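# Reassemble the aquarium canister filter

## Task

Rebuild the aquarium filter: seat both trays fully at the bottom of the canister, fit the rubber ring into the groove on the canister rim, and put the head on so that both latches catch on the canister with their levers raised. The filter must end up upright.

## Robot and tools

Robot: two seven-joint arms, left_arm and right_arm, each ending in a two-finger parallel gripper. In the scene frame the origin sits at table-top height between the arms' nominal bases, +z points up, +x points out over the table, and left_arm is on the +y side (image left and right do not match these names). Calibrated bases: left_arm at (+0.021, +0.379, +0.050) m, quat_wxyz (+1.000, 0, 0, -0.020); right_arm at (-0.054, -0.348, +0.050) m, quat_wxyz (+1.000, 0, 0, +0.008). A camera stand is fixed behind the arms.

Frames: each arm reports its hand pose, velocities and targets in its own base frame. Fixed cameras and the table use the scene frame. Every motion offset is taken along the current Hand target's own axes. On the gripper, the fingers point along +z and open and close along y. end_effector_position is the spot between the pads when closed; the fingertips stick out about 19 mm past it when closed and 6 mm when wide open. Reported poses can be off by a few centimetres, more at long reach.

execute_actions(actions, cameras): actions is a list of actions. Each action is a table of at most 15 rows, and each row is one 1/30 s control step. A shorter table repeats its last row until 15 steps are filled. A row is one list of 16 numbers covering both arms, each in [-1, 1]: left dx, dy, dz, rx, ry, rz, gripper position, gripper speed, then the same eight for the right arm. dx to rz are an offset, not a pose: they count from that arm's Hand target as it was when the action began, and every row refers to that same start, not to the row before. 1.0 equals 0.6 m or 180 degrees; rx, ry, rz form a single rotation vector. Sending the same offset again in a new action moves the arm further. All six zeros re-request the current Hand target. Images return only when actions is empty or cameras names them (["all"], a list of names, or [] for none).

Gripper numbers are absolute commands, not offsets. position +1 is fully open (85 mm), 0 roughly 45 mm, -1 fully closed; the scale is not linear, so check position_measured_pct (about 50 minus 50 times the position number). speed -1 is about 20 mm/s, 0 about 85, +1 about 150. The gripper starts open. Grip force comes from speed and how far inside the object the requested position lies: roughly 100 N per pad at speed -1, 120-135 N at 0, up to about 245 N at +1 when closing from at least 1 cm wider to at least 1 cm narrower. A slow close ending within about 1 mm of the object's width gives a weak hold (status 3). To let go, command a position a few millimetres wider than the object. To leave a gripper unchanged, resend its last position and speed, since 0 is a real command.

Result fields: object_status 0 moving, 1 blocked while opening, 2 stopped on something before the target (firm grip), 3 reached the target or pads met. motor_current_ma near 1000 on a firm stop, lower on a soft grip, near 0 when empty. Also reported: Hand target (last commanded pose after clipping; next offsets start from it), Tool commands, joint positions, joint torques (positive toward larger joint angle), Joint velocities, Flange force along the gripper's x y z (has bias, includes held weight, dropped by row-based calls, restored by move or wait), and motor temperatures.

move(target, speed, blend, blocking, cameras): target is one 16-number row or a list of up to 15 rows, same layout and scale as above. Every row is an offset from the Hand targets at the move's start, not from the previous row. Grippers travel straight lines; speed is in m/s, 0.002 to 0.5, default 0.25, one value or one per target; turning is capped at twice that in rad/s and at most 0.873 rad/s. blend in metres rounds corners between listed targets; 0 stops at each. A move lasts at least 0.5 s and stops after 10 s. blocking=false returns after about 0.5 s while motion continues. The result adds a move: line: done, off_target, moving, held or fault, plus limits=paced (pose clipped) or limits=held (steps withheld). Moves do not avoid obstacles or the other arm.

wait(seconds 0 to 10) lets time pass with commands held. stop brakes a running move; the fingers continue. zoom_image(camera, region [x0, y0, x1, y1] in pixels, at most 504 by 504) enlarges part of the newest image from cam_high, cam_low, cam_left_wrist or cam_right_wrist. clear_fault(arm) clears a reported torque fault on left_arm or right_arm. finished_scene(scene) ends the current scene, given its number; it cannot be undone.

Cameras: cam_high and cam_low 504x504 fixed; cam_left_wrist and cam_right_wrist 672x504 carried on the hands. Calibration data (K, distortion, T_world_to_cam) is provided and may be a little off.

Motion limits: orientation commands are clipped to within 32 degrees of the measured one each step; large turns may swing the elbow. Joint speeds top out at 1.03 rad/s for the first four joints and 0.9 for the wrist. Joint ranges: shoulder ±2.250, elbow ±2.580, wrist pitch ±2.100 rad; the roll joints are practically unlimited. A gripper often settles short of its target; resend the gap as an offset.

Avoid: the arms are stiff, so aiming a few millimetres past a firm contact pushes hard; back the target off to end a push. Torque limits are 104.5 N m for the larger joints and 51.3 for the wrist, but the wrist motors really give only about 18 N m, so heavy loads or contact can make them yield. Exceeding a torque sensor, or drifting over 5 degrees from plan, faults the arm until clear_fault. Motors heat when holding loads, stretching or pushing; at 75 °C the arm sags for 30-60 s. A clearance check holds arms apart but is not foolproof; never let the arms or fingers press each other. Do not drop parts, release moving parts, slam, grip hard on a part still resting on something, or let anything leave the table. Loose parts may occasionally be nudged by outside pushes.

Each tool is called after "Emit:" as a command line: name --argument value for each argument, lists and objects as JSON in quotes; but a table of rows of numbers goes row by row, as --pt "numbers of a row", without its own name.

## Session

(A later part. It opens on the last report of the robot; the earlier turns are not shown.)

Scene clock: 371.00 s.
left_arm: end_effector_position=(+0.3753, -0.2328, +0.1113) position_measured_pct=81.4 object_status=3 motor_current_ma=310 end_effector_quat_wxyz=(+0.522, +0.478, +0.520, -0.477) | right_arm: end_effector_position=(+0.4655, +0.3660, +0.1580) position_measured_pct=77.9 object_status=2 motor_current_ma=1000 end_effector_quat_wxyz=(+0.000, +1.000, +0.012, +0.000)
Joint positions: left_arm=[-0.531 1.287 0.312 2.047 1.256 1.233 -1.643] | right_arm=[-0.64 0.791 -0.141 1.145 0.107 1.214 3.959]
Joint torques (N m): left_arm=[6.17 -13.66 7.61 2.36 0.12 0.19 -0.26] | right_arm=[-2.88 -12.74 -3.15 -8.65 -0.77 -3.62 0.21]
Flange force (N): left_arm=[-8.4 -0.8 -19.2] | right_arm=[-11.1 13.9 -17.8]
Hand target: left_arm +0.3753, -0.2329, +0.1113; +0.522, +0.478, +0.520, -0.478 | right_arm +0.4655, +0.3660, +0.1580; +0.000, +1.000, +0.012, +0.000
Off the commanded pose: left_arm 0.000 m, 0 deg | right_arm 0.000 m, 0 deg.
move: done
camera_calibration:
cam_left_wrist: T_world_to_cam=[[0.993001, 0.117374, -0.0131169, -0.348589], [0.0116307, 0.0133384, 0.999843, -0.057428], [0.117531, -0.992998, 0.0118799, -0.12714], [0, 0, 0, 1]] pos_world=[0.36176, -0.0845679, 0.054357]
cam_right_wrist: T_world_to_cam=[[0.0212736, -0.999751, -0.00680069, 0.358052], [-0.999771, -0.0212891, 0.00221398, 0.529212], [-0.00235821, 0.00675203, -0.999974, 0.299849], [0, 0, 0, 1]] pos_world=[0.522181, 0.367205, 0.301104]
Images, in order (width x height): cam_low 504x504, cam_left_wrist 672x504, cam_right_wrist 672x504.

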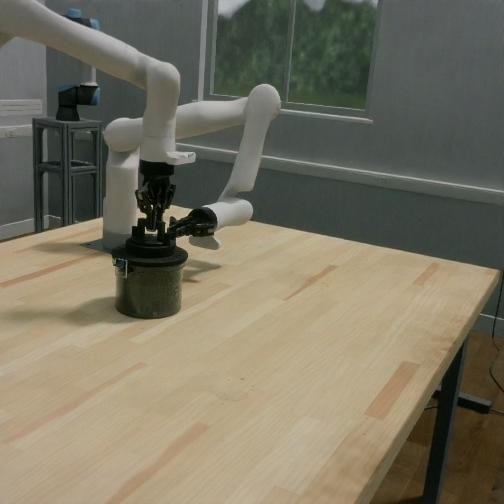

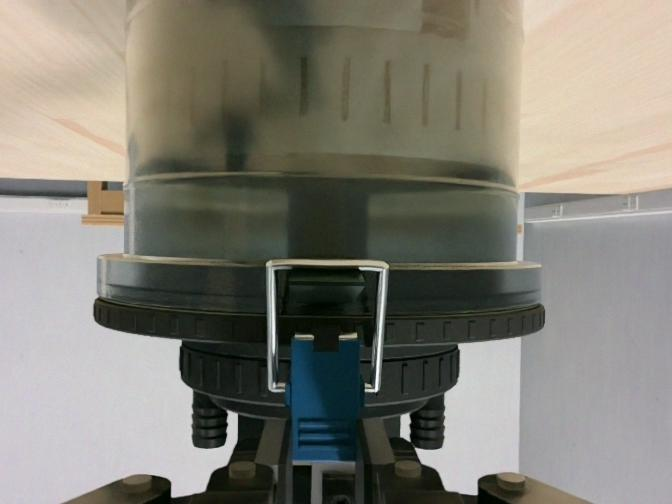

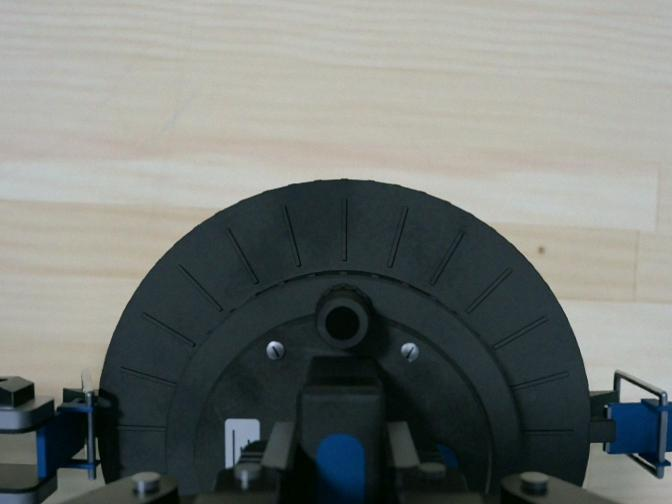

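Emit:
move --pt "0 0 -0.005 0 0 0 -0.635 -1 0 0 0 0 0 0 -0.8 -1" --pt "0 0 -0.005 0 0 0 -0.45 -1 0 0 0 0 0 0 -0.8 -1" --speed 0.02 --cameras '["cam_left_wrist","cam_right_wrist","cam_low"]'

Emit:
zoom_image --camera "cam_left_wrist" --region '[200, 250, 460, 484]'

Emit:
zoom_image --camera "cam_right_wrist" --region '[0, 330, 150, 500]'

Scene clock: 373.10 s.
left_arm: end_effector_position=(+0.3751, -0.2299, +0.1113) position_measured_pct=72.7 object_status=0 motor_current_ma=0 end_effector_quat_wxyz=(+0.522, +0.478, +0.520, -0.477) | right_arm: end_effector_position=(+0.4655, +0.3660, +0.1580) position_measured_pct=77.9 object_status=2 motor_current_ma=1000 end_effector_quat_wxyz=(+0.000, +1.000, +0.012, +0.000)
Joint positions: left_arm=[-0.536 1.285 0.308 2.045 1.248 1.236 -1.64] | right_arm=[-0.64 0.791 -0.141 1.145 0.107 1.214 3.959]
Joint torques (N m): left_arm=[0.06 -17.1 6.41 1.81 0.06 3.07 -0.21] | right_arm=[-1.21 -12.68 -1.79 -7.3 -0.24 -2.32 0.2]
Flange force (N): left_arm=[0.9 -2.1 -1.6] | right_arm=[-10.0 9.6 -16.9]
Hand target: left_arm +0.3751, -0.2299, +0.1113; +0.522, +0.478, +0.520, -0.478 | right_arm +0.4655, +0.3660, +0.1580; +0.000, +1.000, +0.012, +0.000
Off the commanded pose: left_arm 0.000 m, 0 deg | right_arm 0.000 m, 0 deg.
move: done
camera_calibration:
cam_left_wrist: T_world_to_cam=[[0.993014, 0.117279, -0.0130152, -0.348749], [0.0115426, 0.0132269, 0.999846, -0.057442], [0.117433, -0.993011, 0.0117808, -0.124197], [0, 0, 0, 1]] pos_world=[0.361561, -0.0816678, 0.0543572]
cam_right_wrist: T_world_to_cam=[[0.0213735, -0.999748, -0.00680202, 0.358099], [-0.999769, -0.021389, 0.00221289, 0.52925], [-0.00235782, 0.00675315, -0.999974, 0.299847], [0, 0, 0, 1]] pos_world=[0.522181, 0.367305, 0.301104]
Images, in order (width x height): cam_low 504x504, cam_left_wrist 672x504, cam_right_wrist 672x504.

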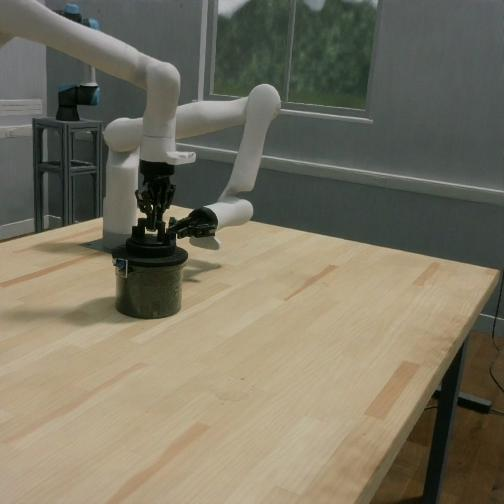

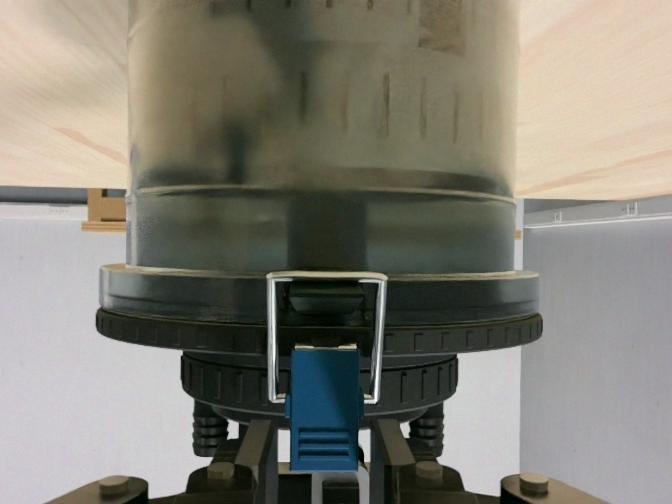

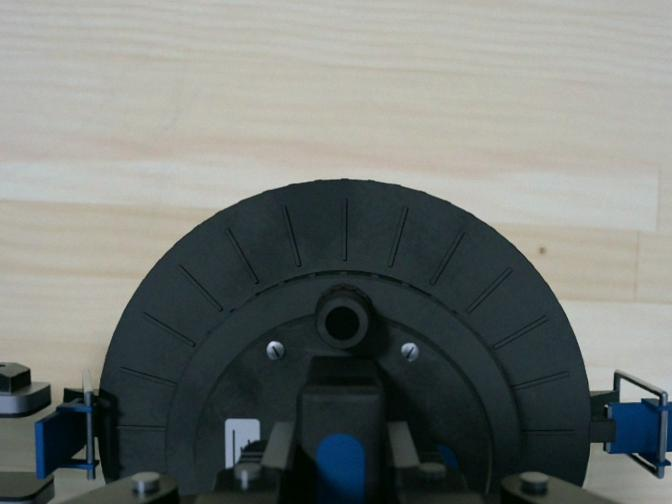

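Scaled by 1.938.

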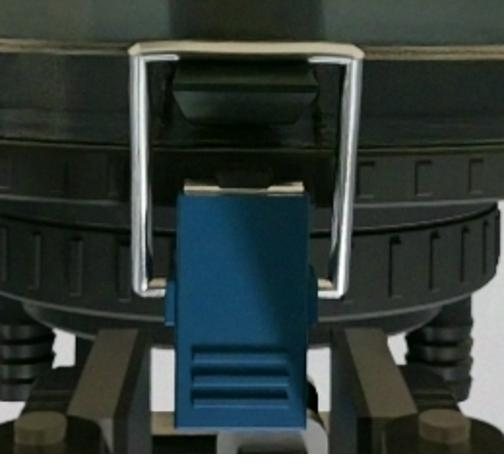

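Scaled by 2.965.

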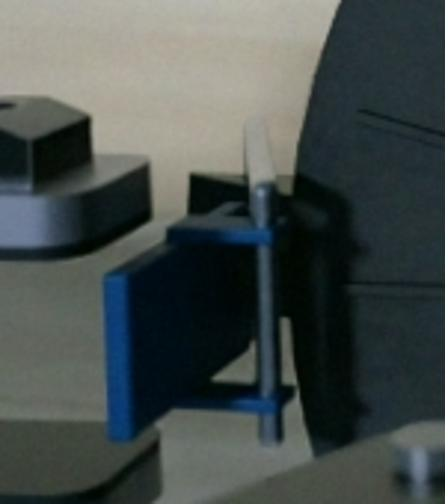

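Emit:
move --pt "0 0 -0.03 0 0 0 -0.45 -1 0 0 -0.002 0 0 0 -0.8 -1" --pt "0 0 -0.1 0 0 0 -0.45 -1 0 0 -0.002 0 0 0 -0.3 -1" --speed '[0.03,0.06]' --cameras '["cam_left_wrist","cam_right_wrist"]'

Emit:
zoom_image --camera "cam_left_wrist" --region '[200, 250, 460, 484]'

Emit:
zoom_image --camera "cam_right_wrist" --region '[0, 330, 150, 500]'

Scene clock: 378.90 s.
left_arm: end_effector_position=(+0.3698, -0.1701, +0.1112) position_measured_pct=72.7 object_status=3 motor_current_ma=0 end_effector_quat_wxyz=(+0.522, +0.478, +0.520, -0.478) | right_arm: end_effector_position=(+0.4655, +0.3660, +0.1593) position_measured_pct=64.9 object_status=0 motor_current_ma=0 end_effector_quat_wxyz=(+0.000, +1.000, +0.012, +0.000)
Joint positions: left_arm=[-0.636 1.263 0.236 2.003 1.108 1.32 -1.575] | right_arm=[-0.64 0.79 -0.141 1.143 0.107 1.217 3.96]
Joint torques (N m): left_arm=[-0.02 -17.4 5.75 1.69 0.22 3.05 -0.17] | right_arm=[-0.35 -21.92 -1.8 -9.61 -0.38 -0.13 0.41]
Flange force (N): left_arm=[1.0 -2.3 -0.9] | right_arm=[-6.4 4.7 0.6]
Hand target: left_arm +0.3698, -0.1701, +0.1112; +0.522, +0.478, +0.520, -0.478 | right_arm +0.4655, +0.3660, +0.1592; +0.000, +1.000, +0.012, +0.000
Off the commanded pose: left_arm 0.000 m, 0 deg | right_arm 0.000 m, 0 deg.
move: done
camera_calibration:
cam_left_wrist: T_world_to_cam=[[0.993001, 0.117374, -0.0131169, -0.350488], [0.0116307, 0.0133384, 0.999843, -0.0581004], [0.117531, -0.992998, 0.0118799, -0.064231], [0, 0, 0, 1]] pos_world=[0.35626, -0.0218679, 0.054257]
cam_right_wrist: T_world_to_cam=[[0.0213746, -0.999748, -0.00680204, 0.358108], [-0.999769, -0.0213901, 0.00221288, 0.529248], [-0.00235782, 0.00675316, -0.999974, 0.301147], [0, 0, 0, 1]] pos_world=[0.522181, 0.367305, 0.302404]
Images, in order (width x height): cam_left_wrist 672x504, cam_right_wrist 672x504.

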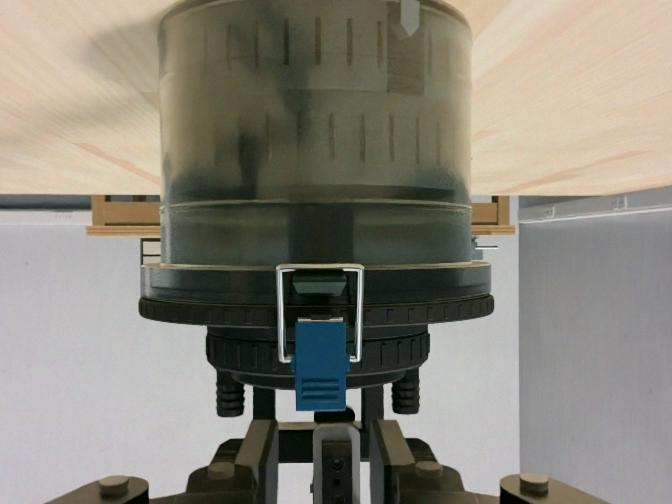

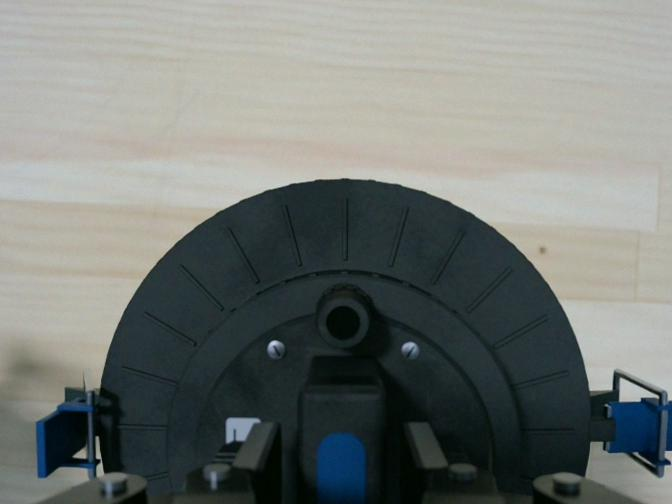

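Scaled by 1.938.

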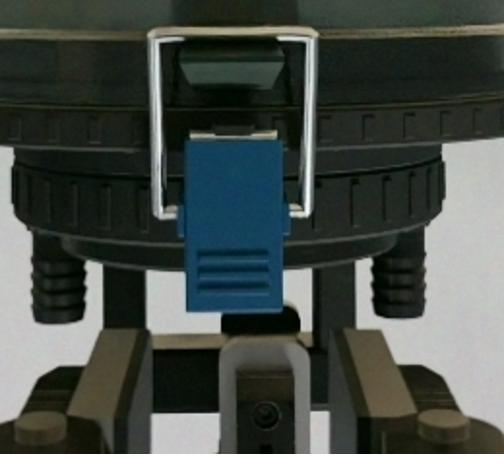

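Scaled by 2.965.

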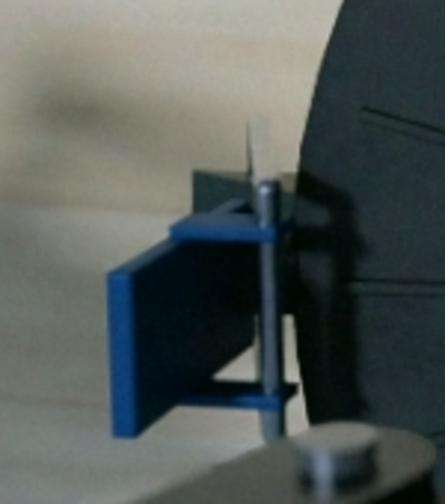

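Emit:
move --pt "0 0 0 0 0 0 -0.45 -1 0 0 -0.2345 0 0 0 -0.2 -1" --pt "0 0 0 0 0 0 -0.45 -1 -0.0592 0.4267 -0.2345 0 0 0 -0.2 -1" --pt "0 0 0 0 0 0 -0.45 -1 -0.0592 0.4267 -0.2012 0.3849 -0.3849 0.3849 -0.41 -1" --speed '[0.1,0.3,0.35]' --blend '[0.05,0.05,0]' --cameras '["all"]'

Scene clock: 386.93 s.
left_arm: end_effector_position=(+0.3698, -0.1701, +0.1112) position_measured_pct=72.7 object_status=3 motor_current_ma=0 end_effector_quat_wxyz=(+0.522, +0.478, +0.520, -0.478) | right_arm: end_effector_position=(+0.4363, +0.1093, +0.2802) position_measured_pct=70.6 object_status=0 motor_current_ma=0 end_effector_quat_wxyz=(+0.494, -0.506, +0.494, +0.506)
Joint positions: left_arm=[-0.636 1.263 0.236 2.003 1.108 1.32 -1.575] | right_arm=[0.449 0.889 -0.114 1.713 -1.18 1.702 4.178]
Joint torques (N m): left_arm=[-0.03 -17.42 5.77 1.65 0.17 3.07 -0.24] | right_arm=[-0.44 -18.3 -3.87 -4.89 -1.84 2.43 0.42]
Flange force (N): left_arm=[0.9 -2.2 -0.8] | right_arm=[-2.5 5.5 0.2]
Hand target: left_arm +0.3698, -0.1701, +0.1112; +0.522, +0.478, +0.520, -0.478 | right_arm +0.4363, +0.1093, +0.2802; +0.494, -0.506, +0.494, +0.506
Off the commanded pose: left_arm 0.000 m, 0 deg | right_arm 0.000 m, 0 deg.
move: done
camera_calibration:
cam_left_wrist: T_world_to_cam=[[0.993001, 0.117374, -0.0131169, -0.350488], [0.0116307, 0.0133384, 0.999843, -0.0581004], [0.117531, -0.992998, 0.0118799, -0.064231], [0, 0, 0, 1]] pos_world=[0.35626, -0.0218679, 0.054257]
cam_right_wrist: T_world_to_cam=[[-0.999849, -0.0170311, 0.00352671, 0.438178], [0.00354592, -0.00109793, 0.999993, -0.225195], [-0.0170271, 0.999854, 0.00115816, 0.0410132], [0, 0, 0, 1]] pos_world=[0.439609, -0.0337918, 0.2236]

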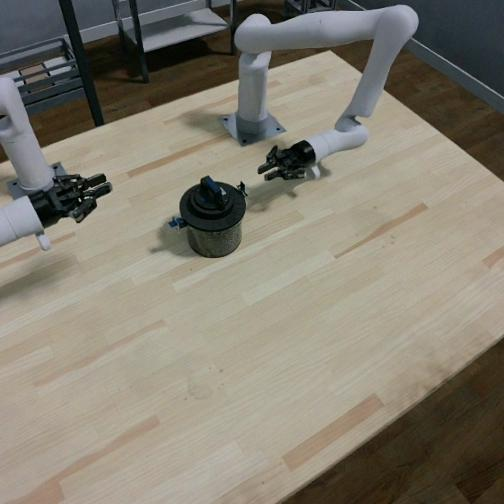

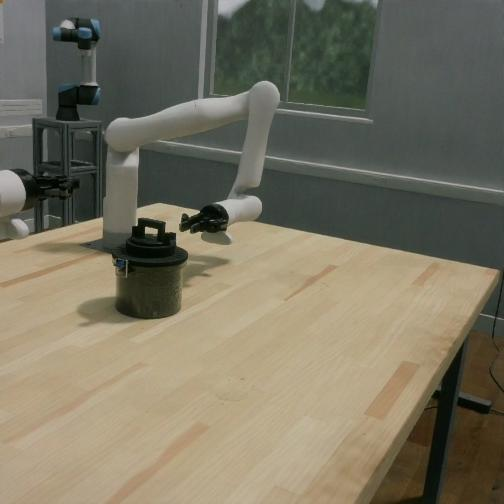

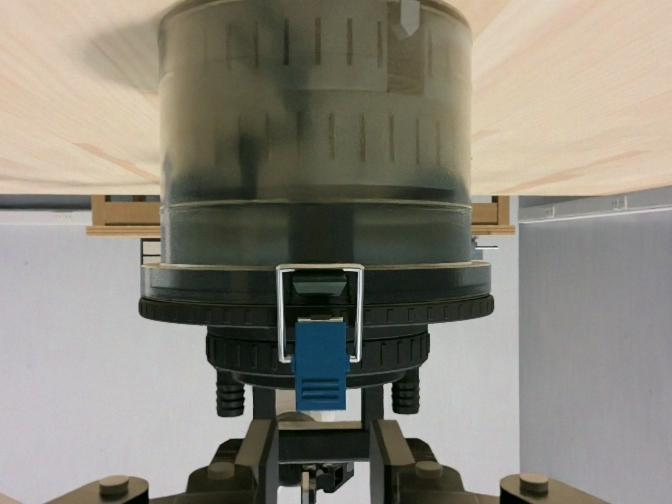

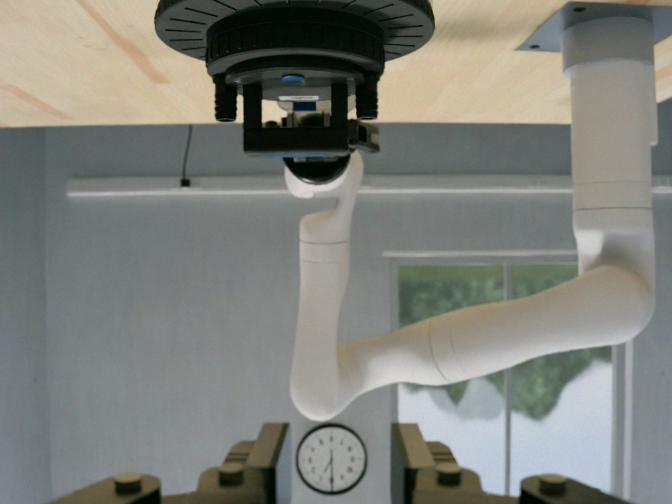

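Emit:
move --pt "0 0 0 0 0 0 -0.45 -1 0.3262 0 0.03 0 0 0 -0.41 -1" --pt "0 0 0 0 0 0 -0.45 -1 0.3262 0 0.1 0 0 0 -0.41 -1" --speed '[0.2,0.1]' --blend '[0.02,0]' --cameras '["all"]'

Emit:
zoom_image --camera "cam_right_wrist" --region '[220, 280, 480, 504]'

Scene clock: 389.37 s.
left_arm: end_effector_position=(+0.3698, -0.1701, +0.1112) position_measured_pct=72.7 object_status=3 motor_current_ma=0 end_effector_quat_wxyz=(+0.522, +0.478, +0.520, -0.478) | right_arm: end_effector_position=(+0.4348, +0.1690, +0.0844) position_measured_pct=70.6 object_status=3 motor_current_ma=0 end_effector_quat_wxyz=(+0.494, -0.506, +0.494, +0.506)
Joint positions: left_arm=[-0.636 1.263 0.236 2.003 1.108 1.32 -1.575] | right_arm=[0.35 1.312 -0.137 1.643 -1.212 1.51 4.49]
Joint torques (N m): left_arm=[0.09 -17.35 5.8 1.64 0.18 3.02 -0.24] | right_arm=[0.14 -19.48 -4.51 -1.98 -0.95 2.51 0.42]
Flange force (N): left_arm=[0.7 -2.3 -1.1] | right_arm=[-4.2 3.4 -0.7]
Hand target: left_arm +0.3698, -0.1701, +0.1112; +0.522, +0.478, +0.520, -0.478 | right_arm +0.4348, +0.1691, +0.0844; +0.494, -0.506, +0.494, +0.506
Off the commanded pose: left_arm 0.000 m, 0 deg | right_arm 0.000 m, 0 deg.
move: done
camera_calibration:
cam_left_wrist: T_world_to_cam=[[0.993001, 0.117374, -0.0131169, -0.350488], [0.0116307, 0.0133384, 0.999843, -0.0581004], [0.117531, -0.992998, 0.0118799, -0.064231], [0, 0, 0, 1]] pos_world=[0.35626, -0.0218679, 0.054257]
cam_right_wrist: T_world_to_cam=[[-0.99985, -0.0169312, 0.00352794, 0.438284], [0.00354704, -0.00109829, 0.999993, -0.0293254], [-0.0169272, 0.999856, 0.00115818, -0.0185224], [0, 0, 0, 1]] pos_world=[0.438009, 0.0259082, 0.0278004]

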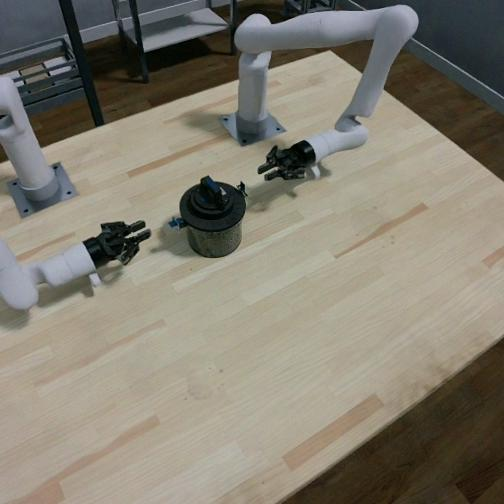

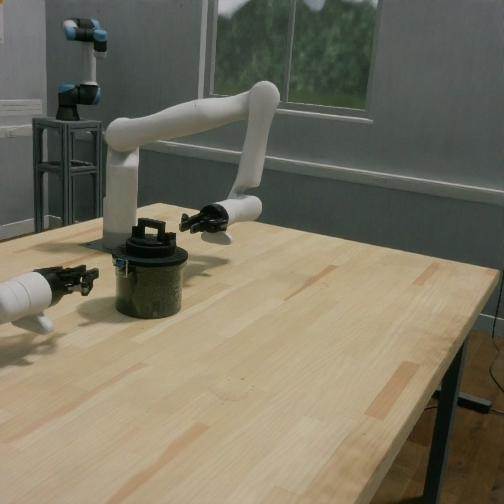

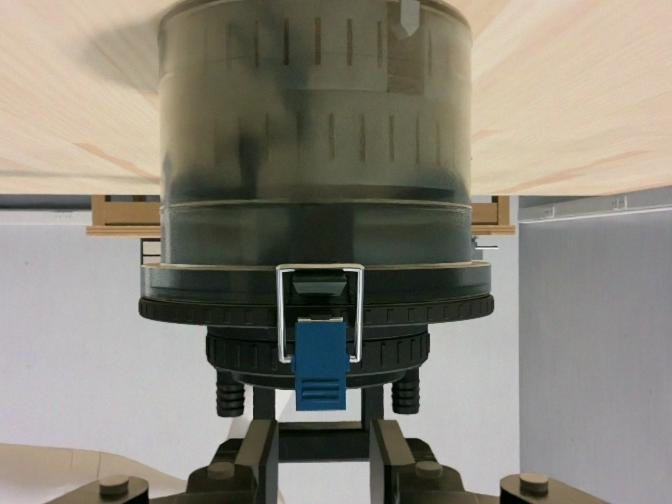

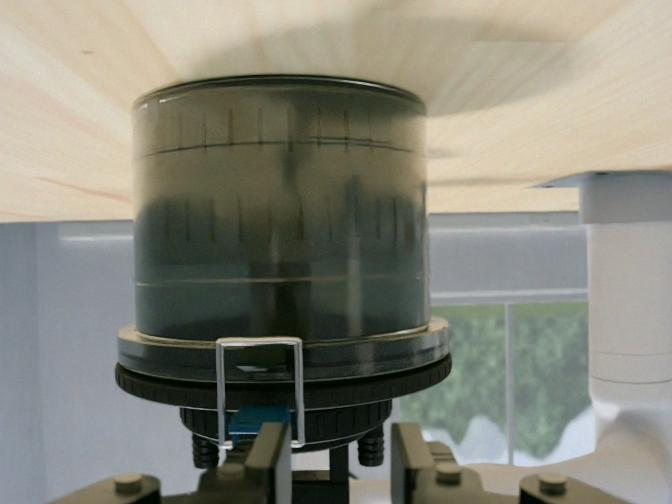

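Scaled by 1.938.

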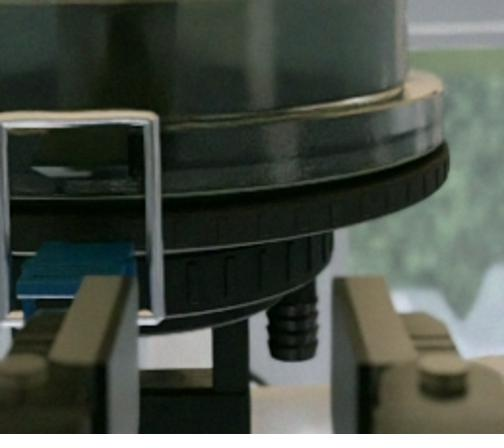

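Emit:
move --pt "0 0 0 0 0 0 -0.45 -1 -0.0017 -0.0478 0.0 0 0 0 -0.41 -1" --pt "0 0 0 0 0 0 -0.45 -1 -0.0017 -0.0478 0.06 0 0 0 -0.41 -1" --speed '[0.08,0.06]' --cameras '["cam_right_wrist","cam_low","cam_high"]'

Emit:
zoom_image --camera "cam_right_wrist" --region '[200, 300, 460, 504]'

Emit:
zoom_image --camera "cam_low" --region '[80, 210, 180, 310]'

Emit:
zoom_image --camera "cam_high" --region '[110, 160, 260, 270]'

Scene clock: 392.77 s.
left_arm: end_effector_position=(+0.3698, -0.1701, +0.1112) position_measured_pct=72.7 object_status=3 motor_current_ma=0 end_effector_quat_wxyz=(+0.522, +0.478, +0.520, -0.478) | right_arm: end_effector_position=(+0.4626, +0.2057, +0.0854) position_measured_pct=70.6 object_status=3 motor_current_ma=0 end_effector_quat_wxyz=(+0.494, -0.506, +0.494, +0.506)
Joint positions: left_arm=[-0.636 1.263 0.236 2.003 1.108 1.32 -1.575] | right_arm=[0.282 1.321 -0.173 1.582 -1.273 1.476 4.434]
Joint torques (N m): left_arm=[-0.01 -17.39 5.78 1.62 0.26 3 -0.21] | right_arm=[-0.43 -20.09 -5.12 -2.64 -1.22 2.61 0.4]
Flange force (N): left_arm=[0.9 -2.3 -1.1] | right_arm=[-4.2 4.1 -1.8]
Hand target: left_arm +0.3698, -0.1701, +0.1112; +0.522, +0.478, +0.520, -0.478 | right_arm +0.4626, +0.2058, +0.0854; +0.494, -0.506, +0.494, +0.506
Off the commanded pose: left_arm 0.000 m, 0 deg | right_arm 0.000 m, 0 deg.
move: done
camera_calibration:
cam_right_wrist: T_world_to_cam=[[-0.999849, -0.0170312, 0.003528, 0.466703], [0.00354721, -0.00109792, 0.999993, -0.0303838], [-0.0170272, 0.999854, 0.00115816, -0.0547011], [0, 0, 0, 1]] pos_world=[0.465809, 0.0626082, 0.0288004]
Images, in order (width x height): cam_high 504x504, cam_low 504x504, cam_right_wrist 672x504.

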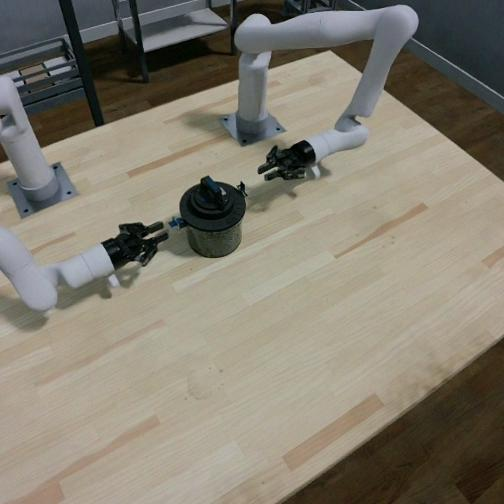

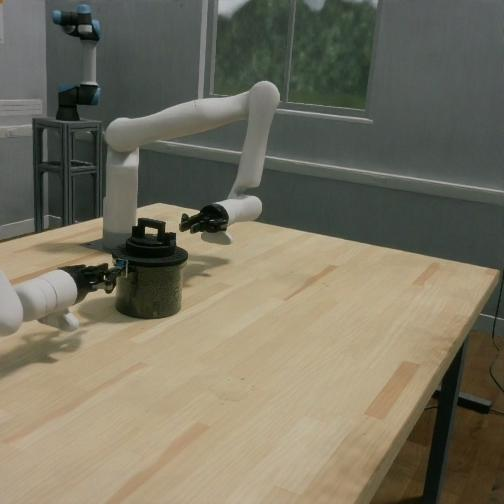

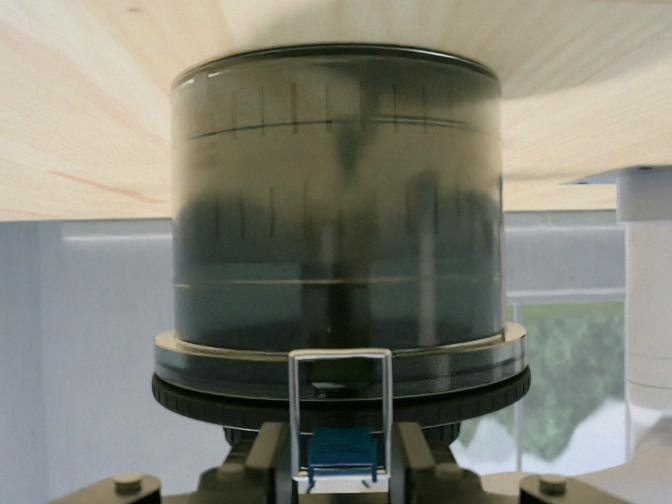

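Scaled by 1.938.

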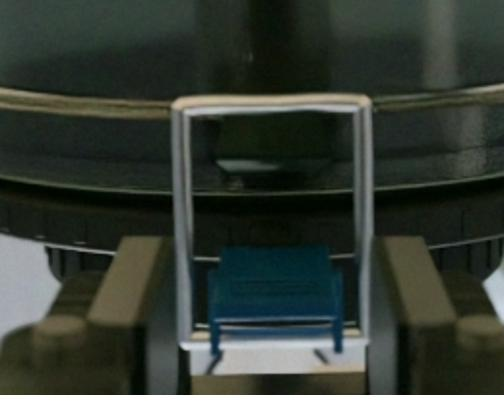

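Scaled by 5.040.

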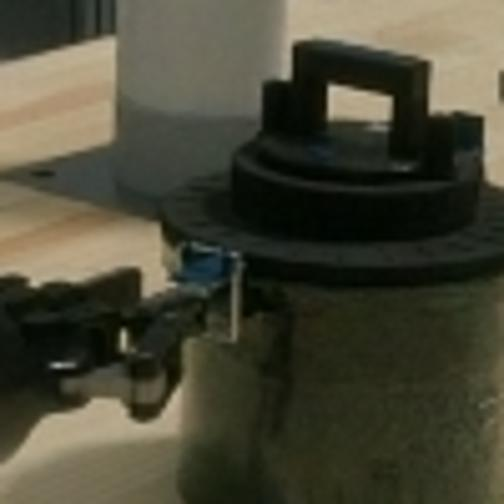

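Scaled by 3.360.

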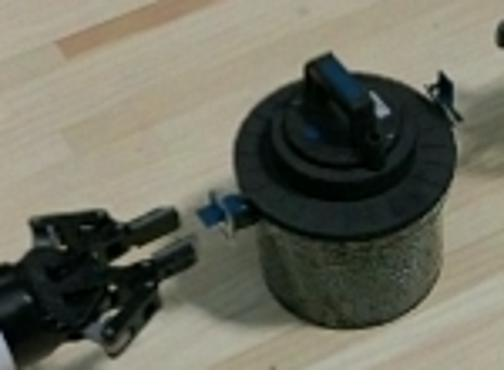

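Emit:
move --pt "0 0 0 0 0 0 -0.45 -1 0 0.001 0.025 0 0 0 -0.41 -1" --speed '[0.03]' --cameras '["cam_right_wrist","cam_low","cam_high"]'

Emit:
zoom_image --camera "cam_right_wrist" --region '[200, 300, 460, 504]'

Emit:
zoom_image --camera "cam_low" --region '[80, 210, 180, 310]'

Emit:
zoom_image --camera "cam_high" --region '[110, 160, 260, 270]'

Scene clock: 394.17 s.
left_arm: end_effector_position=(+0.3698, -0.1701, +0.1112) position_measured_pct=72.7 object_status=3 motor_current_ma=0 end_effector_quat_wxyz=(+0.522, +0.478, +0.520, -0.478) | right_arm: end_effector_position=(+0.4616, +0.2207, +0.0854) position_measured_pct=70.6 object_status=3 motor_current_ma=0 end_effector_quat_wxyz=(+0.494, -0.506, +0.494, +0.506)
Joint positions: left_arm=[-0.636 1.263 0.236 2.003 1.108 1.32 -1.575] | right_arm=[0.261 1.32 -0.186 1.596 -1.295 1.454 4.445]
Joint torques (N m): left_arm=[0.04 -17.43 5.74 1.69 0.16 3.06 -0.21] | right_arm=[-0.43 -20.03 -5.18 -2.97 -1.25 2.75 0.25]
Flange force (N): left_arm=[1.1 -2.2 -0.9] | right_arm=[-4.6 5.8 -1.5]
Hand target: left_arm +0.3698, -0.1701, +0.1112; +0.522, +0.478, +0.520, -0.478 | right_arm +0.4616, +0.2208, +0.0854; +0.494, -0.506, +0.494, +0.506
Off the commanded pose: left_arm 0.000 m, 0 deg | right_arm 0.000 m, 0 deg.
move: done
camera_calibration:
cam_right_wrist: T_world_to_cam=[[-0.999849, -0.0170311, 0.00352671, 0.466059], [0.00354592, -0.00109793, 0.999993, -0.0303635], [-0.0170271, 0.999854, 0.00115816, -0.0697142], [0, 0, 0, 1]] pos_world=[0.464909, 0.0776082, 0.0288004]
Images, in order (width x height): cam_high 504x504, cam_low 504x504, cam_right_wrist 672x504.

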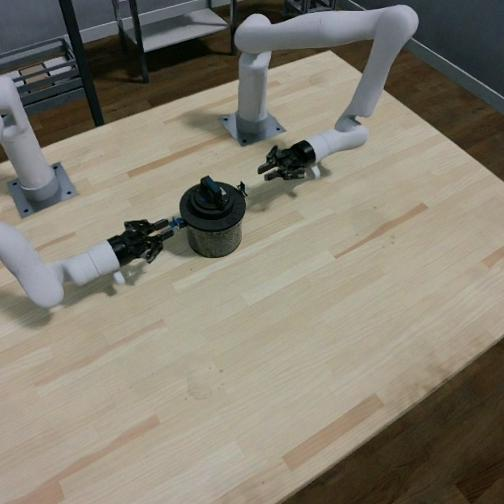

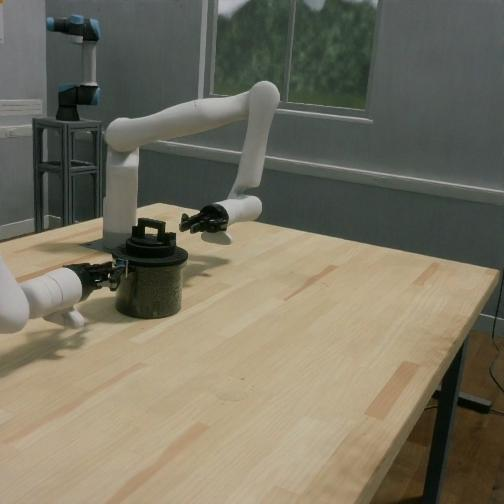

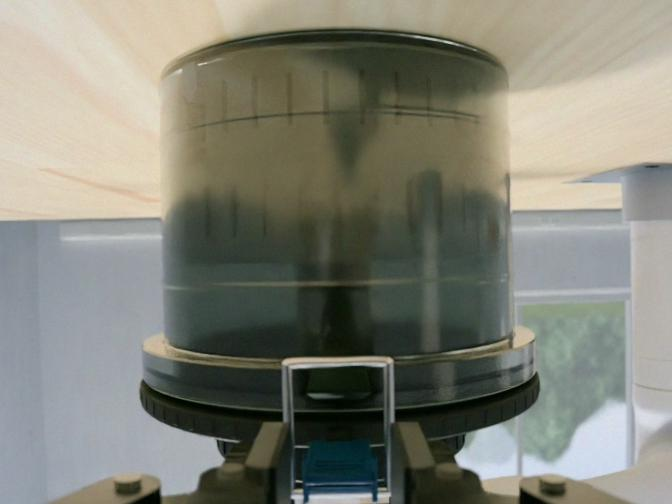

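Scaled by 1.938.

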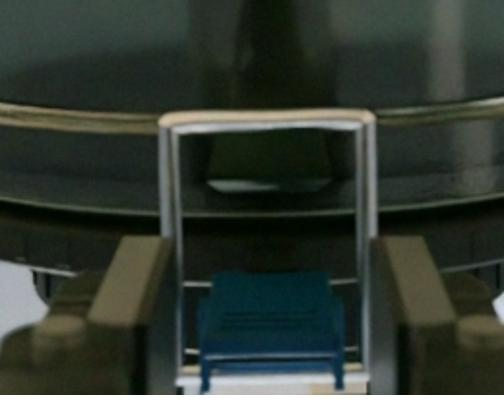

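Scaled by 5.040.

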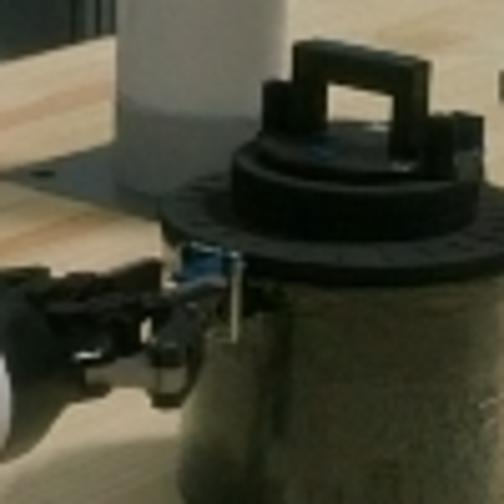

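Scaled by 3.360.

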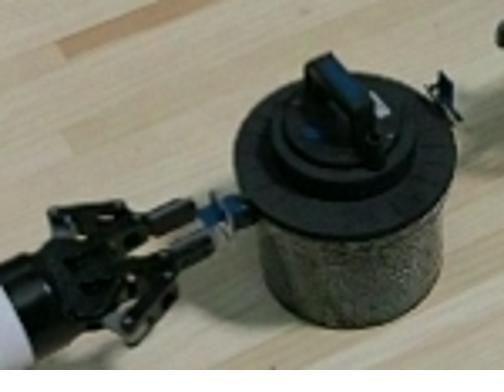

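Emit:
move --pt "0 0 0 0 0 0 -0.45 -1 -0.0067 0 0 0 0 0 -0.41 -1" --pt "0 0 0 0 0 0 -0.45 -1 -0.0067 0 0 0 0 0 -0.61 -1" --speed '[0.02]' --cameras '["cam_right_wrist","cam_high"]'

Emit:
zoom_image --camera "cam_right_wrist" --region '[200, 300, 460, 504]'

speed must be one number or one for each of the 2 targets, got a list of 1; nothing of the call was run

Scaled by 1.938.

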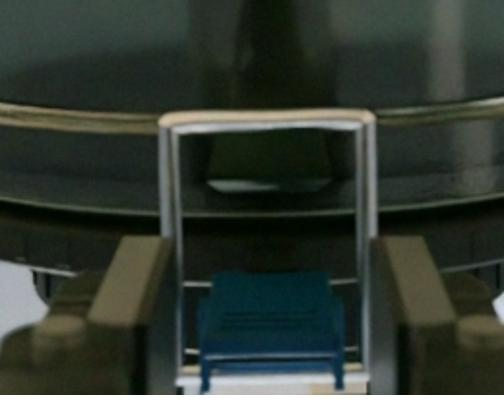

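Emit:
move --pt "0 0 0 0 0 0 -0.45 -1 -0.0067 0 0 0 0 0 -0.41 -1" --pt "0 0 0 0 0 0 -0.45 -1 -0.0067 0 0 0 0 0 -0.61 -1" --speed 0.02 --cameras '["cam_right_wrist","cam_high"]'

Emit:
zoom_image --camera "cam_right_wrist" --region '[200, 300, 460, 504]'

Emit:
zoom_image --camera "cam_high" --region '[130, 180, 230, 260]'

Scene clock: 396.90 s.
left_arm: end_effector_position=(+0.3698, -0.1701, +0.1112) position_measured_pct=72.7 object_status=3 motor_current_ma=0 end_effector_quat_wxyz=(+0.522, +0.478, +0.520, -0.478) | right_arm: end_effector_position=(+0.4616, +0.2208, +0.0894) position_measured_pct=79.7 object_status=0 motor_current_ma=130 end_effector_quat_wxyz=(+0.494, -0.506, +0.494, +0.506)
Joint positions: left_arm=[-0.636 1.263 0.236 2.003 1.108 1.32 -1.575] | right_arm=[0.262 1.311 -0.187 1.602 -1.296 1.454 4.442]
Joint torques (N m): left_arm=[-0.09 -17.35 5.82 1.67 0.18 2.98 -0.18] | right_arm=[-0.9 -20.06 -5.81 -2.59 -1.03 3.01 0.41]
Flange force (N): left_arm=[0.9 -2.2 -0.9] | right_arm=[-3.9 4.3 -2.4]
Hand target: left_arm +0.3698, -0.1701, +0.1112; +0.522, +0.478, +0.520, -0.478 | right_arm +0.4616, +0.2208, +0.0894; +0.494, -0.506, +0.494, +0.506
Off the commanded pose: left_arm 0.000 m, 0 deg | right_arm 0.000 m, 0 deg.
move: done
camera_calibration:
cam_right_wrist: T_world_to_cam=[[-0.99985, -0.0169315, 0.00352753, 0.46604], [0.00354832, -0.00119827, 0.999993, -0.0343571], [-0.0169272, 0.999856, 0.00125817, -0.0698687], [0, 0, 0, 1]] pos_world=[0.464909, 0.0777082, 0.0328008]
Images, in order (width x height): cam_high 504x504, cam_right_wrist 672x504.

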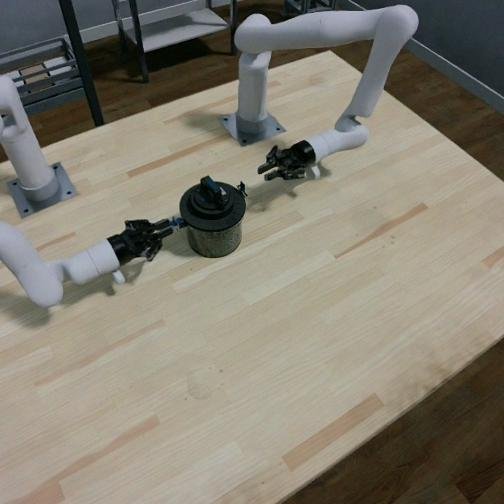

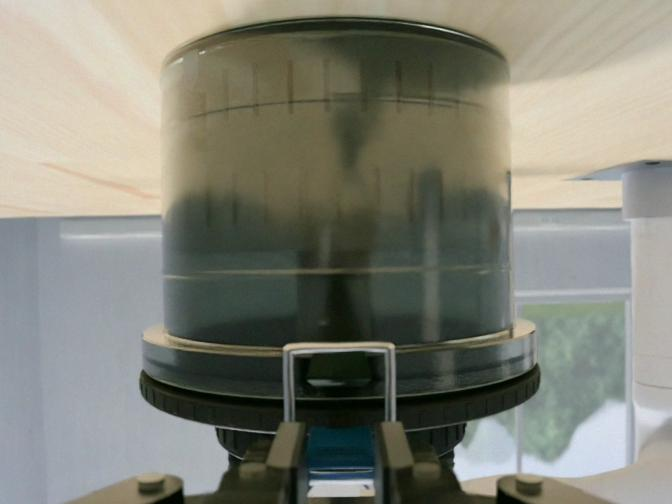

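Scaled by 1.938.

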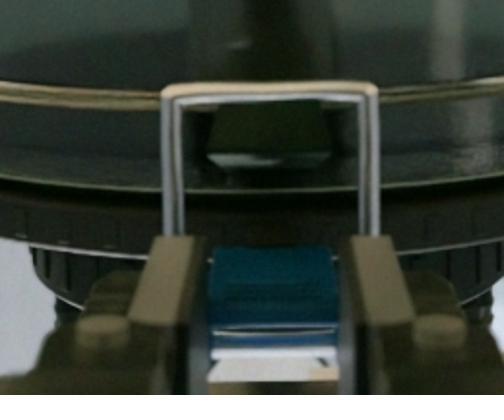

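Scaled by 5.040.

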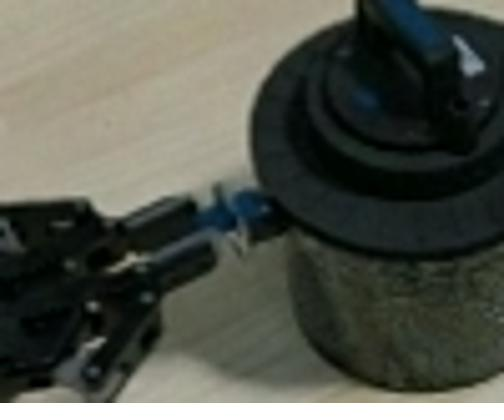

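Emit:
move --pt "0 0 0 0 0 0 -0.45 -1 0 0 0 0 0 0 -0.635 -1" --pt "0 0 0 0 0 0 -0.45 -1 -0.0193 0 0.0052 0 0 0 -0.635 -1" --pt "0 0 0 0 0 0 -0.45 -1 -0.0293 0 0.0092 0 0 0 -0.635 -1" --pt "0 0 0 0 0 0 -0.45 -1 -0.0362 0 0.015 0 0 0 -0.635 -1" --speed 0.02 --blend '[0,0.003,0.003,0]' --cameras '["cam_right_wrist","cam_low","cam_high"]'

Emit:
zoom_image --camera "cam_right_wrist" --region '[200, 250, 460, 484]'

Emit:
zoom_image --camera "cam_low" --region '[80, 210, 180, 310]'

Emit:
zoom_image --camera "cam_high" --region '[130, 180, 230, 260]'

Scene clock: 399.90 s.
left_arm: end_effector_position=(+0.3698, -0.1701, +0.1112) position_measured_pct=72.7 object_status=3 motor_current_ma=0 end_effector_quat_wxyz=(+0.522, +0.478, +0.520, -0.478) | right_arm: end_effector_position=(+0.4614, +0.2298, +0.1111) position_measured_pct=81.4 object_status=3 motor_current_ma=310 end_effector_quat_wxyz=(+0.494, -0.506, +0.494, +0.506)
Joint positions: left_arm=[-0.636 1.263 0.236 2.003 1.108 1.32 -1.575] | right_arm=[0.251 1.261 -0.199 1.639 -1.314 1.443 4.428]
Joint torques (N m): left_arm=[-0.01 -17.41 5.83 1.62 0.21 3.04 -0.19] | right_arm=[0.11 -22.56 -7.68 -2.73 -1.8 5.09 0.42]
Flange force (N): left_arm=[0.9 -2.5 -1.0] | right_arm=[3.3 3.3 -0.9]
Hand target: left_arm +0.3698, -0.1701, +0.1112; +0.522, +0.478, +0.520, -0.478 | right_arm +0.4614, +0.2298, +0.1111; +0.494, -0.506, +0.494, +0.506
Off the commanded pose: left_arm 0.000 m, 0 deg | right_arm 0.000 m, 0 deg.
move: done; blend cut to 0.0027 m at target 3
camera_calibration:
cam_right_wrist: T_world_to_cam=[[-0.999849, -0.0170311, 0.00352671, 0.465823], [0.00354592, -0.00109793, 0.999993, -0.0560523], [-0.0170271, 0.999854, 0.00115816, -0.0788477], [0, 0, 0, 1]] pos_world=[0.464609, 0.0867082, 0.0545004]
Images, in order (width x height): cam_high 504x504, cam_low 504x504, cam_right_wrist 672x504.

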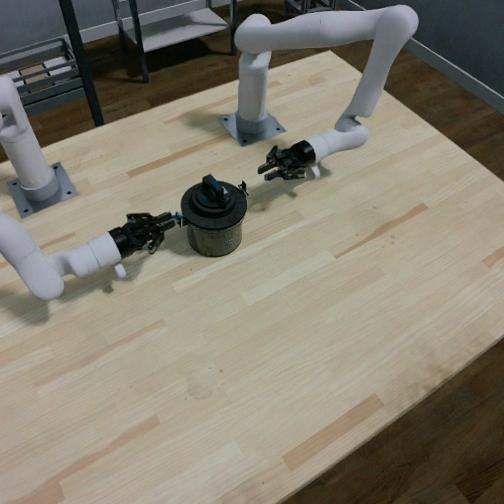

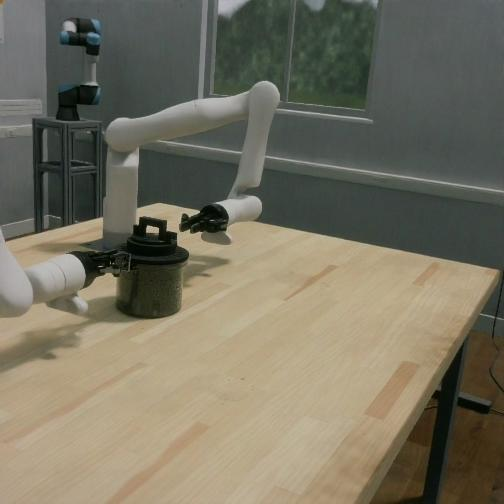

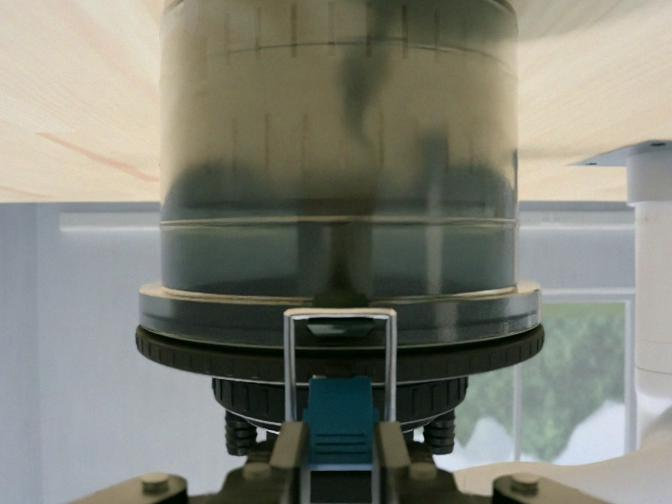

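Scaled by 1.938.

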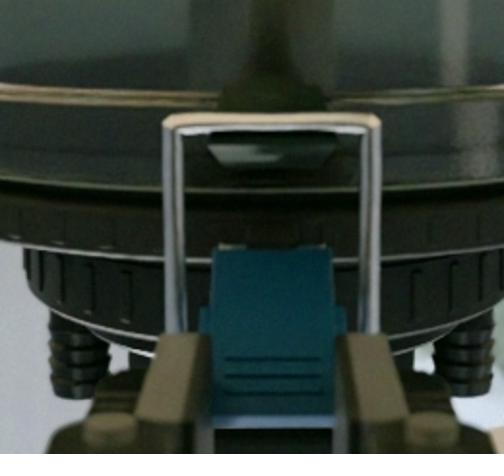

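Scaled by 5.040.

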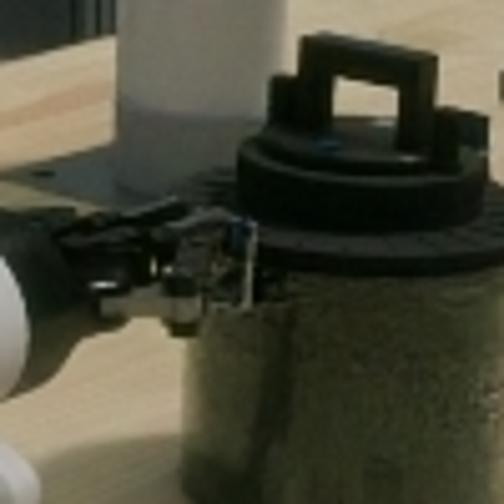

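Scaled by 5.040.

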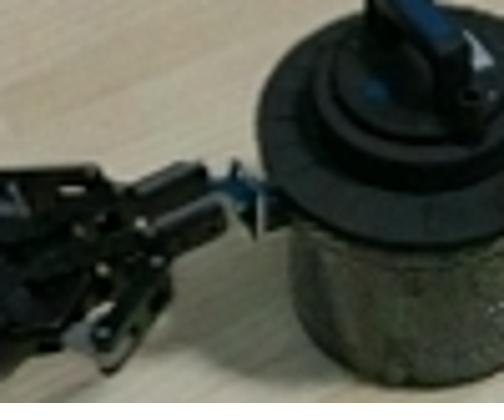

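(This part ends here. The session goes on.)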